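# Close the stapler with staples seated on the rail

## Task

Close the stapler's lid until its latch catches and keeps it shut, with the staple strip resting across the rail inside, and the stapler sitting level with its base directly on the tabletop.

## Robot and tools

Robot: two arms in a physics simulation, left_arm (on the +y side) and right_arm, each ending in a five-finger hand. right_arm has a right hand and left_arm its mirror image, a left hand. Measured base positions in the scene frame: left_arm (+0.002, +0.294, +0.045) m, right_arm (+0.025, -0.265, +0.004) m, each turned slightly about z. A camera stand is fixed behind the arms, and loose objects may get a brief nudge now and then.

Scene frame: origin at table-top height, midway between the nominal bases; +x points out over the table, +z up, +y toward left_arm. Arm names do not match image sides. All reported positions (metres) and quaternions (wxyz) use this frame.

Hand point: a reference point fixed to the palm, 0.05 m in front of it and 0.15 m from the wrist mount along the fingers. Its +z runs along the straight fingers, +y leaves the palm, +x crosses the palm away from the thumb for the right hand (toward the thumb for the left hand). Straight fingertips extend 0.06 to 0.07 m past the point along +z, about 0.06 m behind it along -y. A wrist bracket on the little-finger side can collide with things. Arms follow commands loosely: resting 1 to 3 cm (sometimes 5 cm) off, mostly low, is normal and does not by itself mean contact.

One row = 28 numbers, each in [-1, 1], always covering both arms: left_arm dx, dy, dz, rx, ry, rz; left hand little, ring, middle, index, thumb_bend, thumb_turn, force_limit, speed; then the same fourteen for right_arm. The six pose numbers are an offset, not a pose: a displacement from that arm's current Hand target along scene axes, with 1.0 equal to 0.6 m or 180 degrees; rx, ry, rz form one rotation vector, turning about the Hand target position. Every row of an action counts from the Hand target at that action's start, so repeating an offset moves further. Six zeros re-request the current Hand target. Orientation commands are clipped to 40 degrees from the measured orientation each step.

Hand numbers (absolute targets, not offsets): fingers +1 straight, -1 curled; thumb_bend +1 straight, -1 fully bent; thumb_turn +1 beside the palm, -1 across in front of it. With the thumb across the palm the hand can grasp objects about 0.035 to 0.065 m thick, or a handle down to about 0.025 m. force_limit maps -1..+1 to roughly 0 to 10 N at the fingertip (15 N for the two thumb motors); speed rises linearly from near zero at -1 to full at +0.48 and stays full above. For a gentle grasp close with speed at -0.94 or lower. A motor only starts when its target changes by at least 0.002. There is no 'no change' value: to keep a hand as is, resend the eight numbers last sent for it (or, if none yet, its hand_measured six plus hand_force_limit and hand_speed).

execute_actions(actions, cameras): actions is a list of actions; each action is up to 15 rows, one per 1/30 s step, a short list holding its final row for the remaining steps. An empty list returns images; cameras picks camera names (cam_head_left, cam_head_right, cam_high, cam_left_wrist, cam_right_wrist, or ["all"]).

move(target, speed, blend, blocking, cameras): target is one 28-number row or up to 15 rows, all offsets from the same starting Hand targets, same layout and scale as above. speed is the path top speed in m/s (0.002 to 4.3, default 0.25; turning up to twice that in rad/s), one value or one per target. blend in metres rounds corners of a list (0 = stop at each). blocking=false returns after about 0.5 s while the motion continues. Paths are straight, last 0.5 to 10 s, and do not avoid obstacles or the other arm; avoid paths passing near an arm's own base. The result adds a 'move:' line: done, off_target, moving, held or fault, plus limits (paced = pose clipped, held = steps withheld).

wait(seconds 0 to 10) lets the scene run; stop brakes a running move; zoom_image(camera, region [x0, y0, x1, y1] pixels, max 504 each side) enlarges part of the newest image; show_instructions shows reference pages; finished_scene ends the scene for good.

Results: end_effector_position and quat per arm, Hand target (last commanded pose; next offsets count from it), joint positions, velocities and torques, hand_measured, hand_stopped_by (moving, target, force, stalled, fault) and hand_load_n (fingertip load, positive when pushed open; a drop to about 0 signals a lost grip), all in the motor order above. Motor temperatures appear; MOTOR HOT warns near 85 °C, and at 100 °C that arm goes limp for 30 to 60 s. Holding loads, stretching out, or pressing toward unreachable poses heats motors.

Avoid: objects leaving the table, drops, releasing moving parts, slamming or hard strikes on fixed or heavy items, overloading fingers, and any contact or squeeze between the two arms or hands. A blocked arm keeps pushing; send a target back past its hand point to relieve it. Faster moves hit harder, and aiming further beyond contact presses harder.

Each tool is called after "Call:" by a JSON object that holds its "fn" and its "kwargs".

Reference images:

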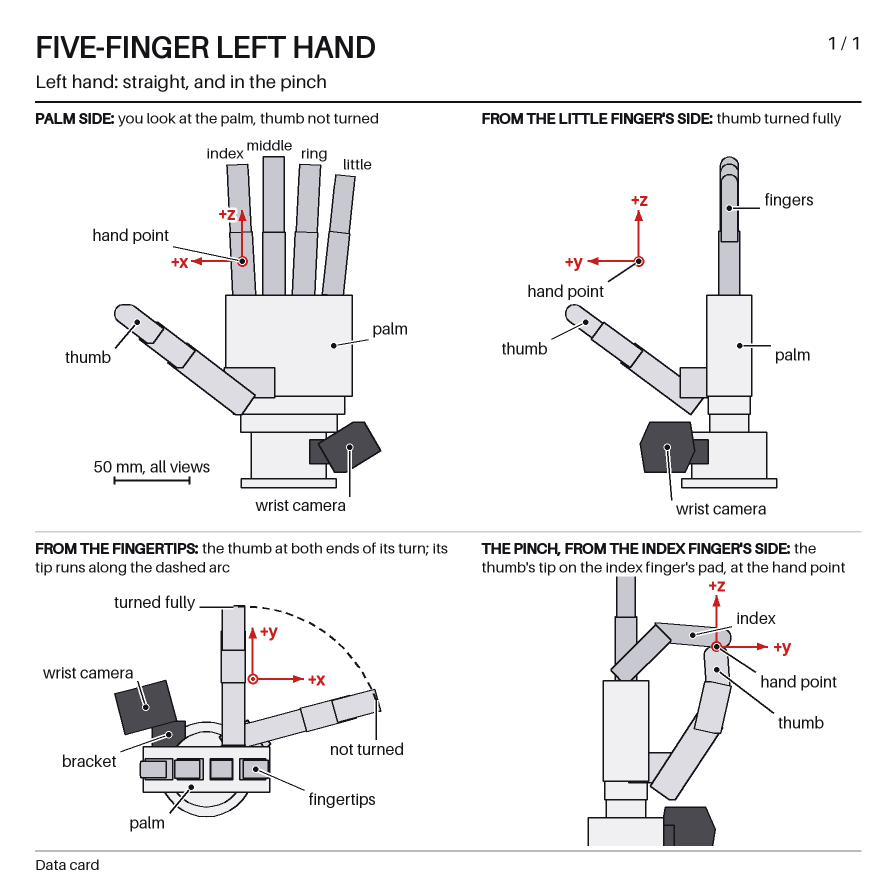

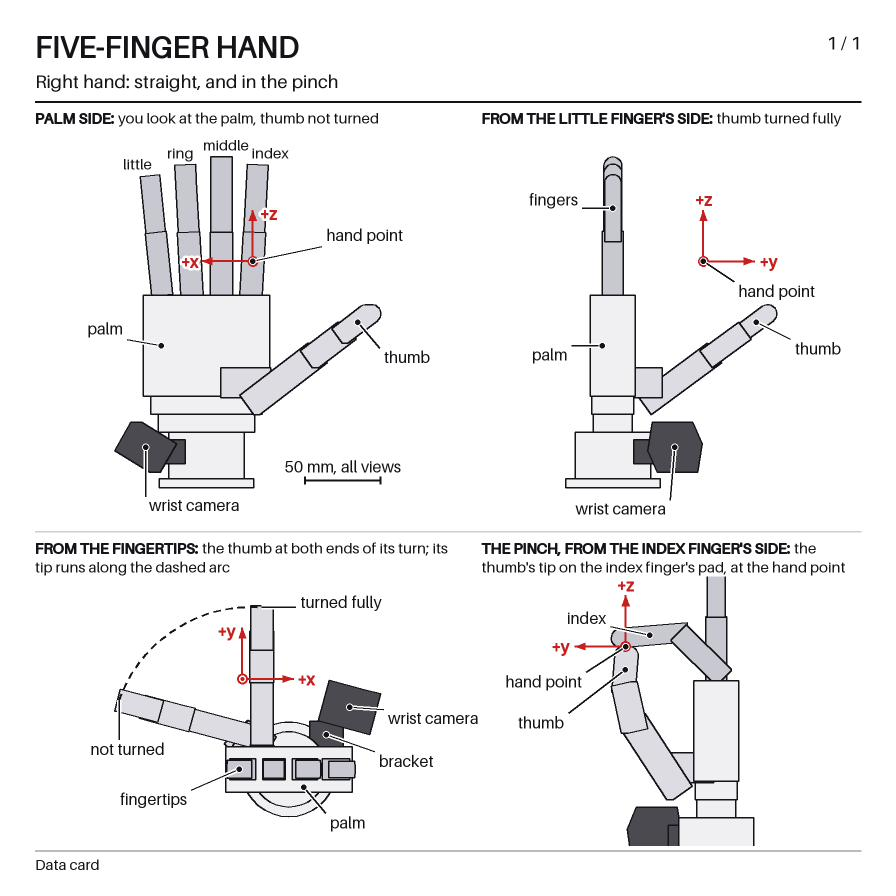

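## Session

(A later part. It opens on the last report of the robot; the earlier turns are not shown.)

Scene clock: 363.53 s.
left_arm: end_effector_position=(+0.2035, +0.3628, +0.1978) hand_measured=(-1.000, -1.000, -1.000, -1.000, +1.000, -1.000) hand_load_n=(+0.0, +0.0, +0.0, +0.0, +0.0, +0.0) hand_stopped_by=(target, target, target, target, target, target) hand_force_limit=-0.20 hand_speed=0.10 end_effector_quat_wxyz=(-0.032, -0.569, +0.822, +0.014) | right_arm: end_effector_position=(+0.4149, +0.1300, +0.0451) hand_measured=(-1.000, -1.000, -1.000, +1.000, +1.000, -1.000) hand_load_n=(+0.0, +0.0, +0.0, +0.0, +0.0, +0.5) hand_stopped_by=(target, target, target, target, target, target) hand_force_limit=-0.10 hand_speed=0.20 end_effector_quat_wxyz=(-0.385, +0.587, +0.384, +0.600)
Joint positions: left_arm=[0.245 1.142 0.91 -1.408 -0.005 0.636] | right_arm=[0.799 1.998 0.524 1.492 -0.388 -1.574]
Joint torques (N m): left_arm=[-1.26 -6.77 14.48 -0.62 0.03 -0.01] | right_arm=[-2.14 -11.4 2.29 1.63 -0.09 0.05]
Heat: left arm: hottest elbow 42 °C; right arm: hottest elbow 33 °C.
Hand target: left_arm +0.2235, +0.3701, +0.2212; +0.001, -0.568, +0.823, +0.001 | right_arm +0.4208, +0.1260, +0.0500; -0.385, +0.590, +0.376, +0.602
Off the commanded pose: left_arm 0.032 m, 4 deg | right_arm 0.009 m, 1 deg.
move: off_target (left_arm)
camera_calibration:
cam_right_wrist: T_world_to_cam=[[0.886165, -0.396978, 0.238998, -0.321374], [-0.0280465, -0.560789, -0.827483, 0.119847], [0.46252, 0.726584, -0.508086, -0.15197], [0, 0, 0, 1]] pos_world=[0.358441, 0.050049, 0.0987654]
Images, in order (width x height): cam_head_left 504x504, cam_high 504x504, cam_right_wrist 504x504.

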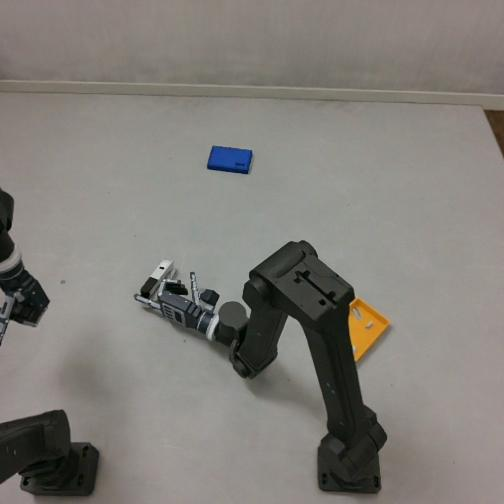

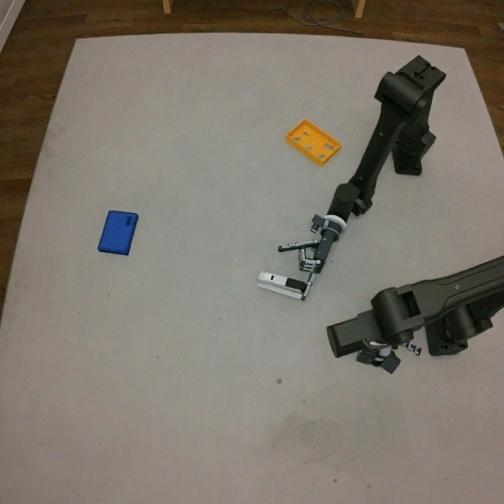

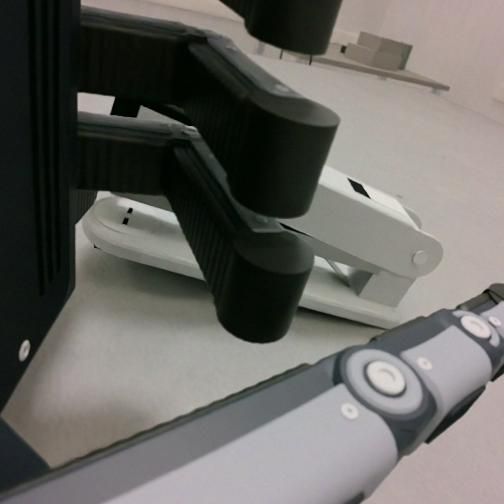

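Call:
{"fn": "zoom_image", "kwargs": {"camera": "cam_right_wrist", "region": [70, 80, 230, 240]}}

Call:
{"fn": "zoom_image", "kwargs": {"camera": "cam_right_wrist", "region": [280, 150, 480, 350]}}

Scaled by 3.150 from the camera's 504x504 image, which has a finer 720x720 frame.

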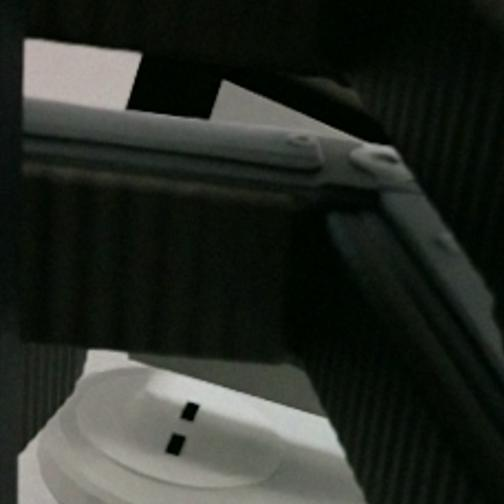

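Scaled by 2.520 from the camera's 504x504 image, which has a finer 720x720 frame.

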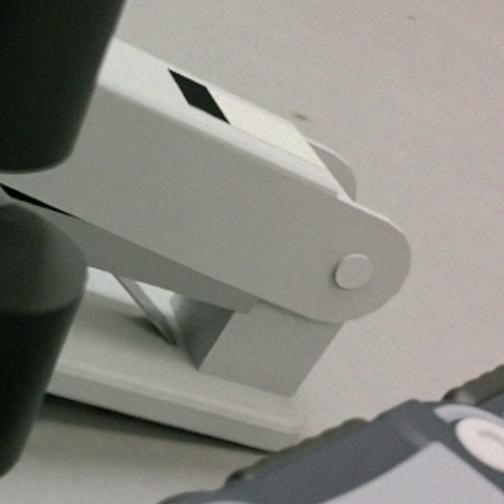

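Call:
{"fn": "move", "kwargs": {"target": [0,0,0,0,0,0,-1,-1,-1,-1,1,-1,-0.2,0.1,0.0,0.0,-0.033,0,0,0,-1,-1,-1,1,1,-1,-0.1,0.2], "speed": 0.04, "cameras": ["cam_high","cam_right_wrist"]}}

Call:
{"fn": "zoom_image", "kwargs": {"camera": "cam_right_wrist", "region": [280, 130, 480, 330]}}

Call:
{"fn": "zoom_image", "kwargs": {"camera": "cam_high", "region": [250, 255, 330, 335]}}

Scene clock: 366.73 s.
left_arm: end_effector_position=(+0.2035, +0.3628, +0.1978) hand_measured=(-1.000, -1.000, -1.000, -1.000, +1.000, -1.000) hand_load_n=(+0.0, +0.0, +0.0, +0.0, -0.5, +0.0) hand_stopped_by=(target, target, target, target, target, target) hand_force_limit=-0.20 hand_speed=0.10 end_effector_quat_wxyz=(-0.032, -0.569, +0.822, +0.014) | right_arm: end_effector_position=(+0.4103, +0.1293, +0.0287) hand_measured=(-1.000, -1.000, -1.000, +1.000, +1.000, -1.000) hand_load_n=(+0.0, +0.0, +0.0, +0.5, +0.0, +0.0) hand_stopped_by=(target, target, target, target, target, target) hand_force_limit=-0.10 hand_speed=0.20 end_effector_quat_wxyz=(-0.385, +0.592, +0.387, +0.593)
Joint positions: left_arm=[0.245 1.142 0.91 -1.408 -0.005 0.636] | right_arm=[0.804 2.044 0.524 1.521 -0.388 -1.574]
Joint torques (N m): left_arm=[-0.91 -6.48 14.5 -0.53 0.01 -0.01] | right_arm=[-2.14 -9.35 2.96 3.06 -0.08 0.04]
Heat: left arm: hottest elbow 43 °C; right arm: hottest elbow 33 °C.
Hand target: left_arm +0.2235, +0.3701, +0.2212; +0.001, -0.568, +0.823, +0.001 | right_arm +0.4208, +0.1260, +0.0303; -0.385, +0.590, +0.376, +0.602
Off the commanded pose: left_arm 0.032 m, 4 deg | right_arm 0.011 m, 2 deg.
move: off_target (left_arm, right_arm)
camera_calibration:
cam_right_wrist: T_world_to_cam=[[0.891154, -0.389464, 0.232729, -0.316471], [-0.0351351, -0.570656, -0.820437, 0.1098], [0.452338, 0.722959, -0.522227, -0.152594], [0, 0, 0, 1]] pos_world=[0.354906, 0.0497238, 0.0840469]
Images, in order (width x height): cam_high 504x504, cam_right_wrist 504x504.

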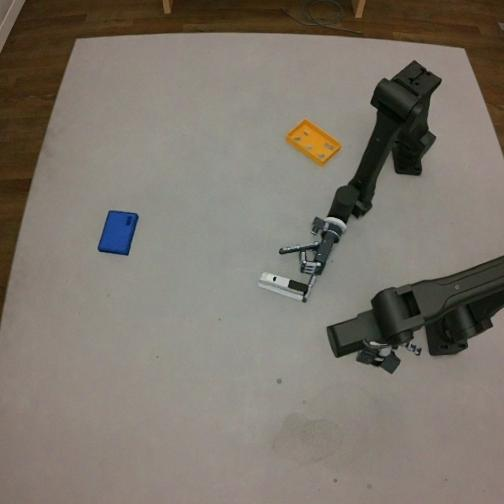

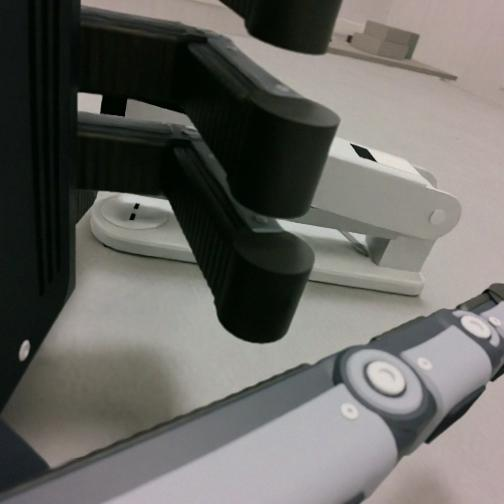

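Scaled by 2.520 from the camera's 504x504 image, which has a finer 720x720 frame.

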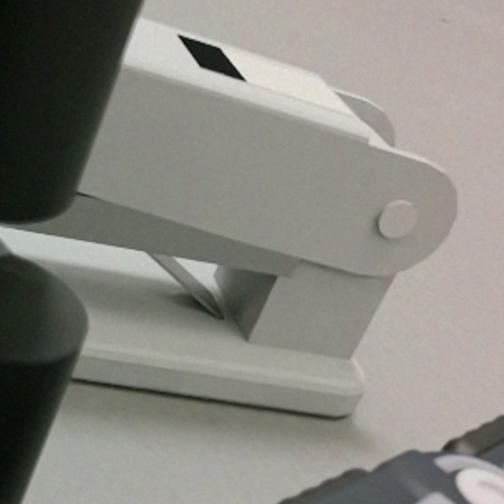

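Scaled by 6.300 from the camera's 504x504 image, which has a finer 720x720 frame.

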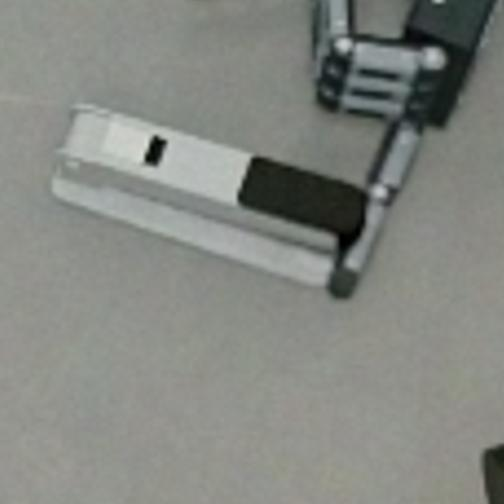

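Call:
{"fn": "move", "kwargs": {"target": [0,0,0,0,0,0,-1,-1,-1,-1,1,-1,-0.2,0.1,-0.0187,0.0071,-0.008,0,0,0,-1,-1,-1,1,1,-1,-0.1,0.2], "speed": 0.04, "cameras": ["cam_head_left","cam_high"]}}

Call:
{"fn": "zoom_image", "kwargs": {"camera": "cam_head_left", "region": [120, 250, 190, 320]}}

Scene clock: 371.03 s.
left_arm: end_effector_position=(+0.2035, +0.3628, +0.1978) hand_measured=(-1.000, -1.000, -1.000, -1.000, +1.000, -1.000) hand_load_n=(+0.0, +0.0, +0.0, +0.0, +0.0, +0.0) hand_stopped_by=(target, target, target, target, target, target) hand_force_limit=-0.20 hand_speed=0.10 end_effector_quat_wxyz=(-0.032, -0.569, +0.822, +0.014) | right_arm: end_effector_position=(+0.4103, +0.1285, +0.0284) hand_measured=(-1.000, -1.000, -1.000, +1.000, +1.000, -1.000) hand_load_n=(+0.0, +0.0, +0.0, +0.0, +0.0, +0.0) hand_stopped_by=(target, target, target, target, target, target) hand_force_limit=-0.10 hand_speed=0.20 end_effector_quat_wxyz=(-0.381, +0.590, +0.381, +0.601)
Joint positions: left_arm=[0.245 1.142 0.91 -1.408 -0.005 0.636] | right_arm=[0.812 2.06 0.524 1.549 -0.364 -1.574]
Joint torques (N m): left_arm=[-0.73 -6.24 14.48 -0.57 0.03 -0.02] | right_arm=[-0.21 -9.17 2.17 3.02 0.16 0.04]
Heat: left arm: hottest elbow 43 °C; right arm: hottest elbow 32 °C.
Hand target: left_arm +0.2235, +0.3701, +0.2212; +0.001, -0.568, +0.823, +0.001 | right_arm +0.4096, +0.1303, +0.0255; -0.385, +0.590, +0.376, +0.602
Off the commanded pose: left_arm 0.032 m, 4 deg | right_arm 0.004 m, 1 deg.
move: off_target (left_arm)
Images, in order (width x height): cam_head_left 504x504, cam_high 504x504.

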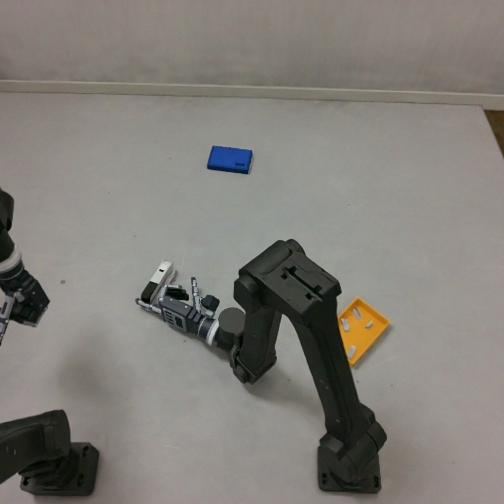

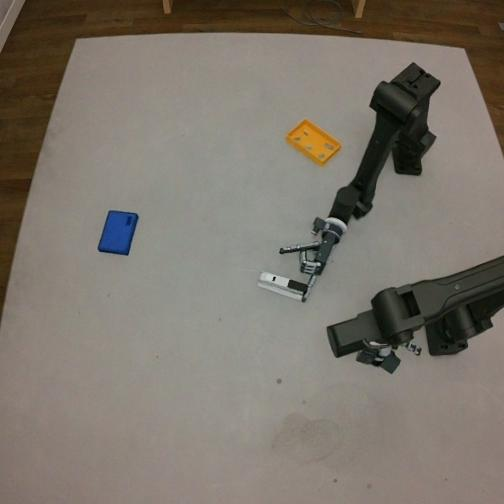

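Scaled by 7.200 from the camera's 504x504 image, which has a finer 720x720 frame.

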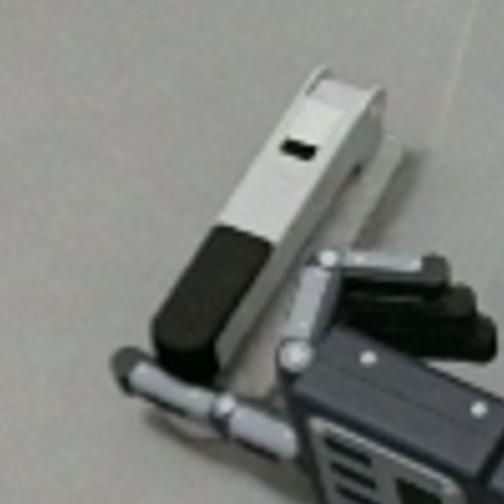

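Call:
{"fn": "move", "kwargs": {"target": [0,0,0,0,0,0,-1,-1,-1,-1,1,-1,-0.2,0.1,0.0,0.0,0.055,0,0,0,-1,-1,-1,1,1,-1,-0.1,0.2], "speed": 0.04, "cameras": ["cam_head_left","cam_high","cam_right_wrist"]}}

Call:
{"fn": "zoom_image", "kwargs": {"camera": "cam_head_left", "region": [120, 250, 190, 320]}}

Call:
{"fn": "zoom_image", "kwargs": {"camera": "cam_right_wrist", "region": [280, 130, 480, 330]}}

Scene clock: 372.90 s.
left_arm: end_effector_position=(+0.2035, +0.3628, +0.1978) hand_measured=(-1.000, -1.000, -1.000, -1.000, +1.000, -1.000) hand_load_n=(+0.0, +0.0, +0.0, +0.0, +0.0, +0.0) hand_stopped_by=(target, target, target, target, target, target) hand_force_limit=-0.20 hand_speed=0.10 end_effector_quat_wxyz=(-0.032, -0.569, +0.822, +0.014) | right_arm: end_effector_position=(+0.4142, +0.1250, +0.0534) hand_measured=(-1.000, -1.000, -1.000, +1.000, +1.000, -1.000) hand_load_n=(+0.0, +0.0, +0.0, +0.0, +0.0, +0.0) hand_stopped_by=(target, target, target, target, target, target) hand_force_limit=-0.10 hand_speed=0.20 end_effector_quat_wxyz=(-0.378, +0.591, +0.377, +0.605)
Joint positions: left_arm=[0.245 1.142 0.91 -1.408 -0.005 0.636] | right_arm=[0.804 1.963 0.507 1.474 -0.359 -1.574]
Joint torques (N m): left_arm=[-1.32 -7.06 14.35 -0.57 0.04 0] | right_arm=[-0.15 -11.16 2.25 1.72 -0.02 0.04]
Heat: left arm: hottest elbow 43 °C; right arm: hottest elbow 32 °C.
Hand target: left_arm +0.2235, +0.3701, +0.2212; +0.001, -0.568, +0.823, +0.001 | right_arm +0.4095, +0.1303, +0.0585; -0.385, +0.590, +0.376, +0.602
Off the commanded pose: left_arm 0.032 m, 4 deg | right_arm 0.009 m, 1 deg.
move: off_target (left_arm)
camera_calibration:
cam_right_wrist: T_world_to_cam=[[0.876626, -0.417856, 0.238586, -0.318146], [-0.0414793, -0.559623, -0.827709, 0.129316], [0.479381, 0.715695, -0.507912, -0.149386], [0, 0, 0, 1]] pos_world=[0.355872, 0.0463439, 0.107066]
Images, in order (width x height): cam_head_left 504x504, cam_high 504x504, cam_right_wrist 504x504.

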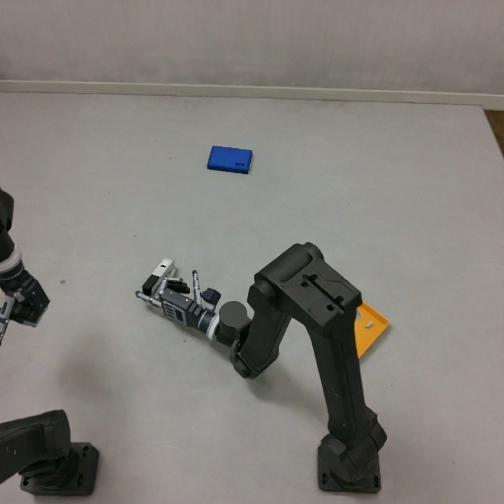

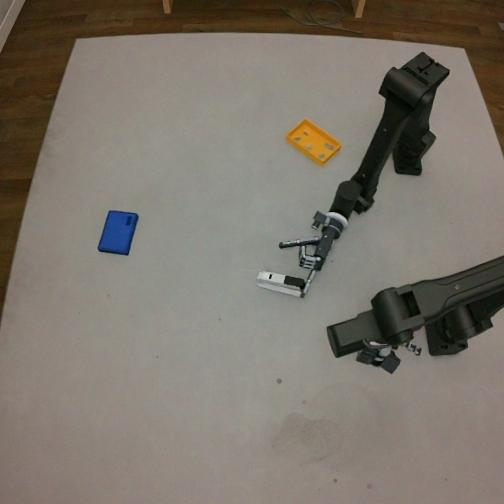

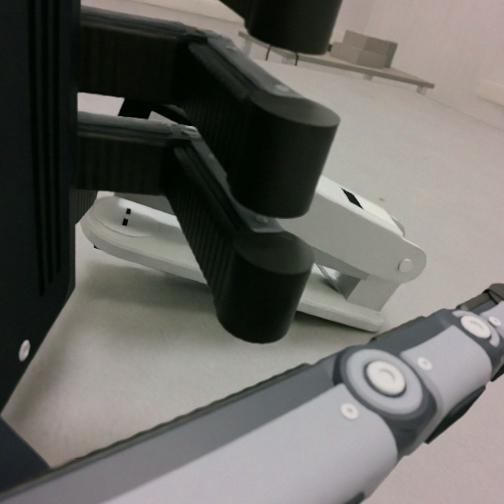

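Scaled by 7.200 from the camera's 504x504 image, which has a finer 720x720 frame.

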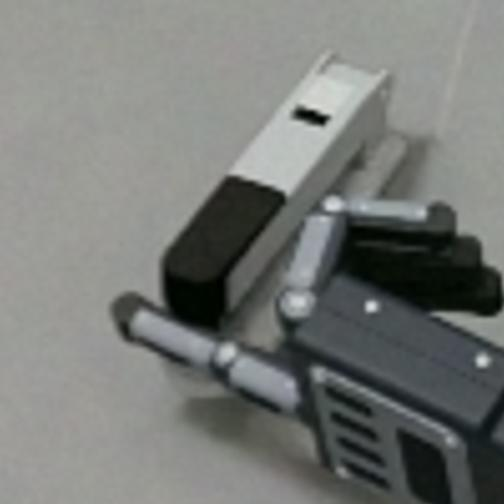

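Scaled by 2.520 from the camera's 504x504 image, which has a finer 720x720 frame.

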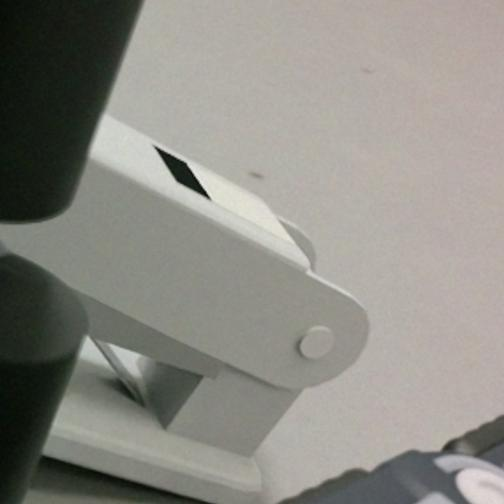

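Call:
{"fn": "move", "kwargs": {"target": [[0,0,0,0,0,0,-1,-1,-1,-1,1,-1,-0.2,0.1,0.0,0.0,-0.057,0,0,0,-1,-1,-1,1,1,-1,-0.1,0.2],[0,0,0,0,0,0,-1,-1,-1,-1,1,-1,-0.2,0.1,-0.1,0.038,-0.05,0,0,0,-1,-1,-1,1,1,-1,-0.1,0.2],[0,0,0,0,0,0,-1,-1,-1,-1,1,-1,-0.2,0.1,-0.15,-0.12,0.05,0,0,0,-1,-1,-1,1,1,-1,-0.1,0.2]], "speed": [0.05,0.12,0.2], "blend": [0.0,0.02,0], "cameras": ["all"]}}

Call:
{"fn": "zoom_image", "kwargs": {"camera": "cam_high", "region": [250, 255, 330, 335]}}

Call:
{"fn": "zoom_image", "kwargs": {"camera": "cam_head_left", "region": [120, 250, 190, 320]}}

Scene clock: 376.80 s.
left_arm: end_effector_position=(+0.2035, +0.3628, +0.1978) hand_measured=(-1.000, -1.000, -1.000, -1.000, +1.000, -1.000) hand_load_n=(+0.5, +0.0, +0.0, +0.0, +0.0, +0.0) hand_stopped_by=(target, target, target, target, target, target) hand_force_limit=-0.20 hand_speed=0.10 end_effector_quat_wxyz=(-0.032, -0.569, +0.822, +0.014) | right_arm: end_effector_position=(+0.3170, +0.0607, +0.0800) hand_measured=(-1.000, -1.000, -1.000, +1.000, +1.000, -1.000) hand_load_n=(+0.0, +0.0, +0.0, +0.0, +0.0, +0.5) hand_stopped_by=(target, target, target, target, target, target) hand_force_limit=-0.10 hand_speed=0.20 end_effector_quat_wxyz=(-0.381, +0.597, +0.384, +0.593)
Joint positions: left_arm=[0.245 1.142 0.91 -1.408 -0.005 0.636] | right_arm=[0.879 1.753 0.189 1.556 -0.302 -1.574]
Joint torques (N m): left_arm=[-1.2 -6.3 14.5 -0.68 0.04 -0.02] | right_arm=[-2.14 -6.89 1.39 2.93 -0.21 0.02]
Heat: left arm: hottest elbow 44 °C; right arm: hottest elbow 32 °C.
Hand target: left_arm +0.2235, +0.3701, +0.2212; +0.001, -0.568, +0.823, +0.001 | right_arm +0.3195, +0.0583, +0.0885; -0.385, +0.590, +0.376, +0.602
Off the commanded pose: left_arm 0.032 m, 4 deg | right_arm 0.009 m, 2 deg.
joint sent to its limit (right arm) — joint 4 (wrist pitch), upper limit. The joint targets are off in position, not in orientation.
move: off_target (left_arm)
camera_calibration:
cam_left_wrist: T_world_to_cam=[[0.794488, -0.602535, -0.0757628, 0.078059], [-0.450644, -0.668587, 0.591533, 0.213227], [-0.407074, -0.435824, -0.802713, 0.510337], [0, 0, 0, 1]] pos_world=[0.241817, 0.412011, 0.289437]
cam_right_wrist: T_world_to_cam=[[0.887927, -0.398196, 0.230272, -0.27027], [-0.0461392, -0.575184, -0.816722, 0.112881], [0.457664, 0.714565, -0.529094, -0.034568], [0, 0, 0, 1]] pos_world=[0.261009, -0.0179923, 0.136138]

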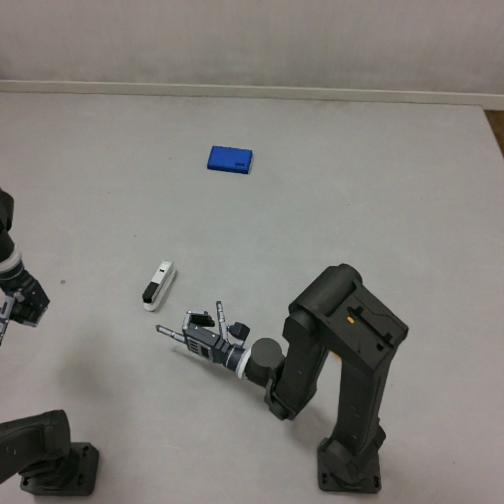

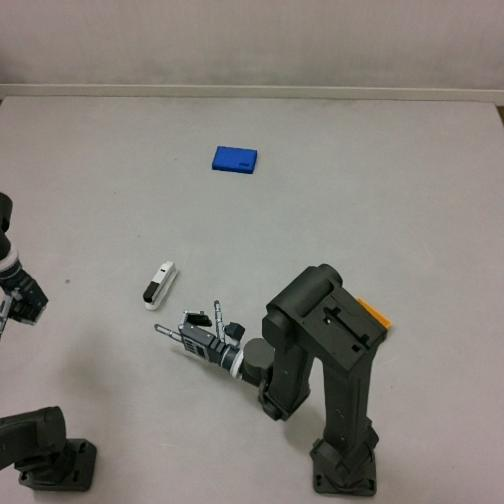

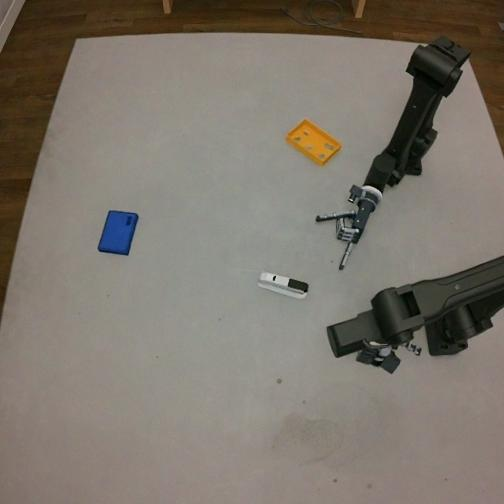

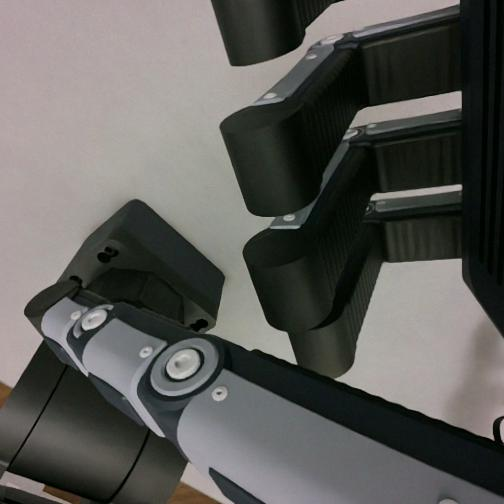

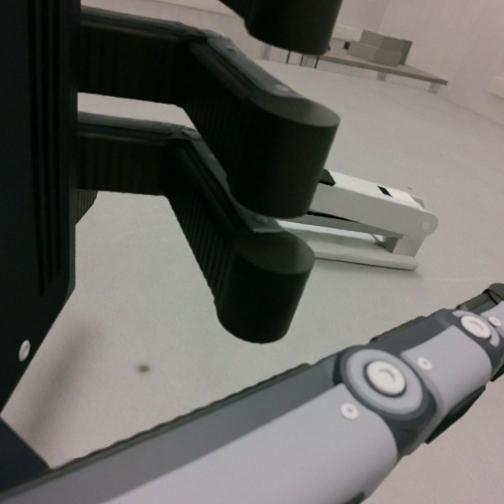

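Scaled by 6.300 from the camera's 504x504 image, which has a finer 720x720 frame.

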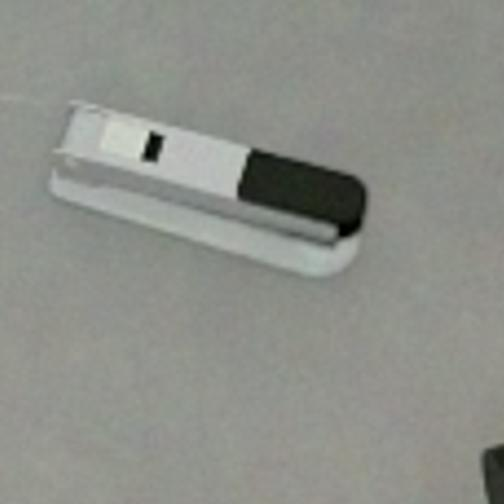

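Scaled by 7.200 from the camera's 504x504 image, which has a finer 720x720 frame.

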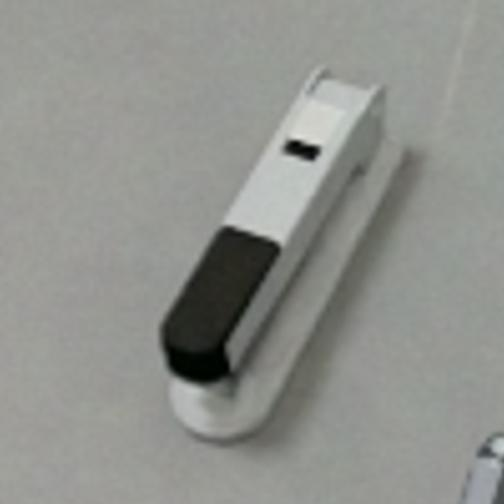

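Call:
{"fn": "zoom_image", "kwargs": {"camera": "cam_right_wrist", "region": [290, 150, 440, 290]}}

Scaled by 3.360 from the camera's 504x504 image, which has a finer 720x720 frame.

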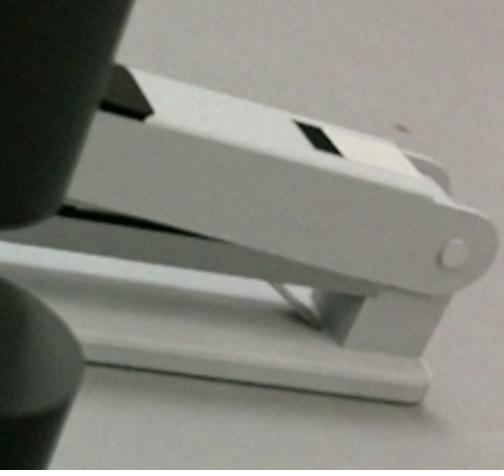

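Call:
{"fn": "move", "kwargs": {"target": [0,0,0,0,0,0,-1,-1,-1,-1,1,-1,-0.2,0.1,-0.02,0.04,-0.03,0,0,0,1,1,0.4,0.4,0.3,-1,-0.1,0.2], "speed": 0.2, "cameras": ["cam_right_wrist"]}}

Call:
{"fn": "zoom_image", "kwargs": {"camera": "cam_right_wrist", "region": [240, 130, 490, 290]}}

Scene clock: 378.73 s.
left_arm: end_effector_position=(+0.2035, +0.3628, +0.1978) hand_measured=(-1.000, -1.000, -1.000, -1.000, +1.000, -1.000) hand_load_n=(+0.0, +0.0, +0.0, +0.0, +0.0, +0.0) hand_stopped_by=(target, target, target, target, target, target) hand_force_limit=-0.20 hand_speed=0.10 end_effector_quat_wxyz=(-0.032, -0.569, +0.822, +0.014) | right_arm: end_effector_position=(+0.3049, +0.0745, +0.0659) hand_measured=(+1.000, +1.000, +0.400, +0.400, +0.300, -1.000) hand_load_n=(+0.0, +0.0, +0.0, +0.0, +0.0, +0.0) hand_stopped_by=(target, target, target, target, target, target) hand_force_limit=-0.10 hand_speed=0.20 end_effector_quat_wxyz=(-0.374, +0.608, +0.385, +0.585)
Joint positions: left_arm=[0.245 1.142 0.91 -1.408 -0.005 0.636] | right_arm=[0.965 1.796 0.203 1.556 -0.205 -1.574]
Joint torques (N m): left_arm=[-0.85 -6.24 14.48 -0.53 -0.02 -0.03] | right_arm=[-0.09 -5.6 2.78 2.97 0 0]
Heat: left arm: hottest elbow 44 °C; right arm: hottest elbow 32 °C.
Hand target: left_arm +0.2235, +0.3701, +0.2212; +0.001, -0.568, +0.823, +0.001 | right_arm +0.3075, +0.0823, +0.0705; -0.385, +0.590, +0.376, +0.602
Off the commanded pose: left_arm 0.032 m, 4 deg | right_arm 0.009 m, 3 deg.
joint sent to its limit (right arm) — joint 4 (wrist pitch), upper limit. The joint targets are off in position, not in orientation.
move: off_target (left_arm, right_arm)
camera_calibration:
cam_right_wrist: T_world_to_cam=[[0.887504, -0.402197, 0.224889, -0.250057], [-0.0659732, -0.593917, -0.801817, 0.115247], [0.456054, 0.696779, -0.553638, -0.0428773], [0, 0, 0, 1]] pos_world=[0.249084, -0.00224883, 0.124904]
Images, in order (width x height): cam_right_wrist 504x504.

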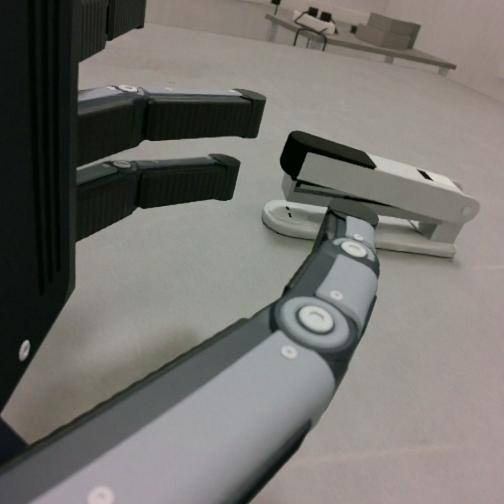

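Scaled by 2.016 from the camera's 504x504 image, which has a finer 720x720 frame.

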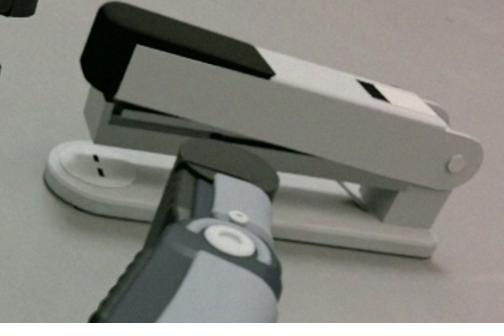

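Call:
{"fn": "zoom_image", "kwargs": {"camera": "cam_right_wrist", "region": [270, 160, 350, 240]}}

Scaled by 6.300 from the camera's 504x504 image, which has a finer 720x720 frame.

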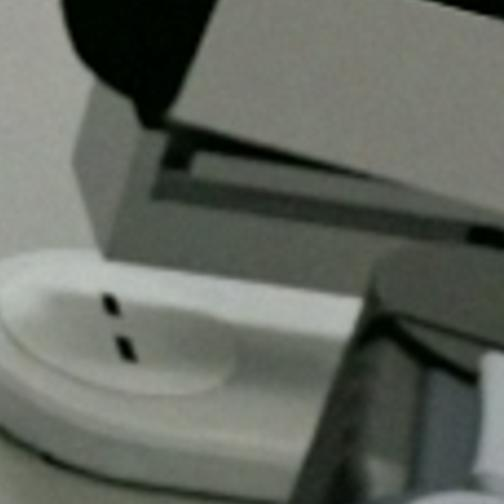

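Call:
{"fn": "finished_scene", "kwargs": {}}

The scene is finished: the task was done.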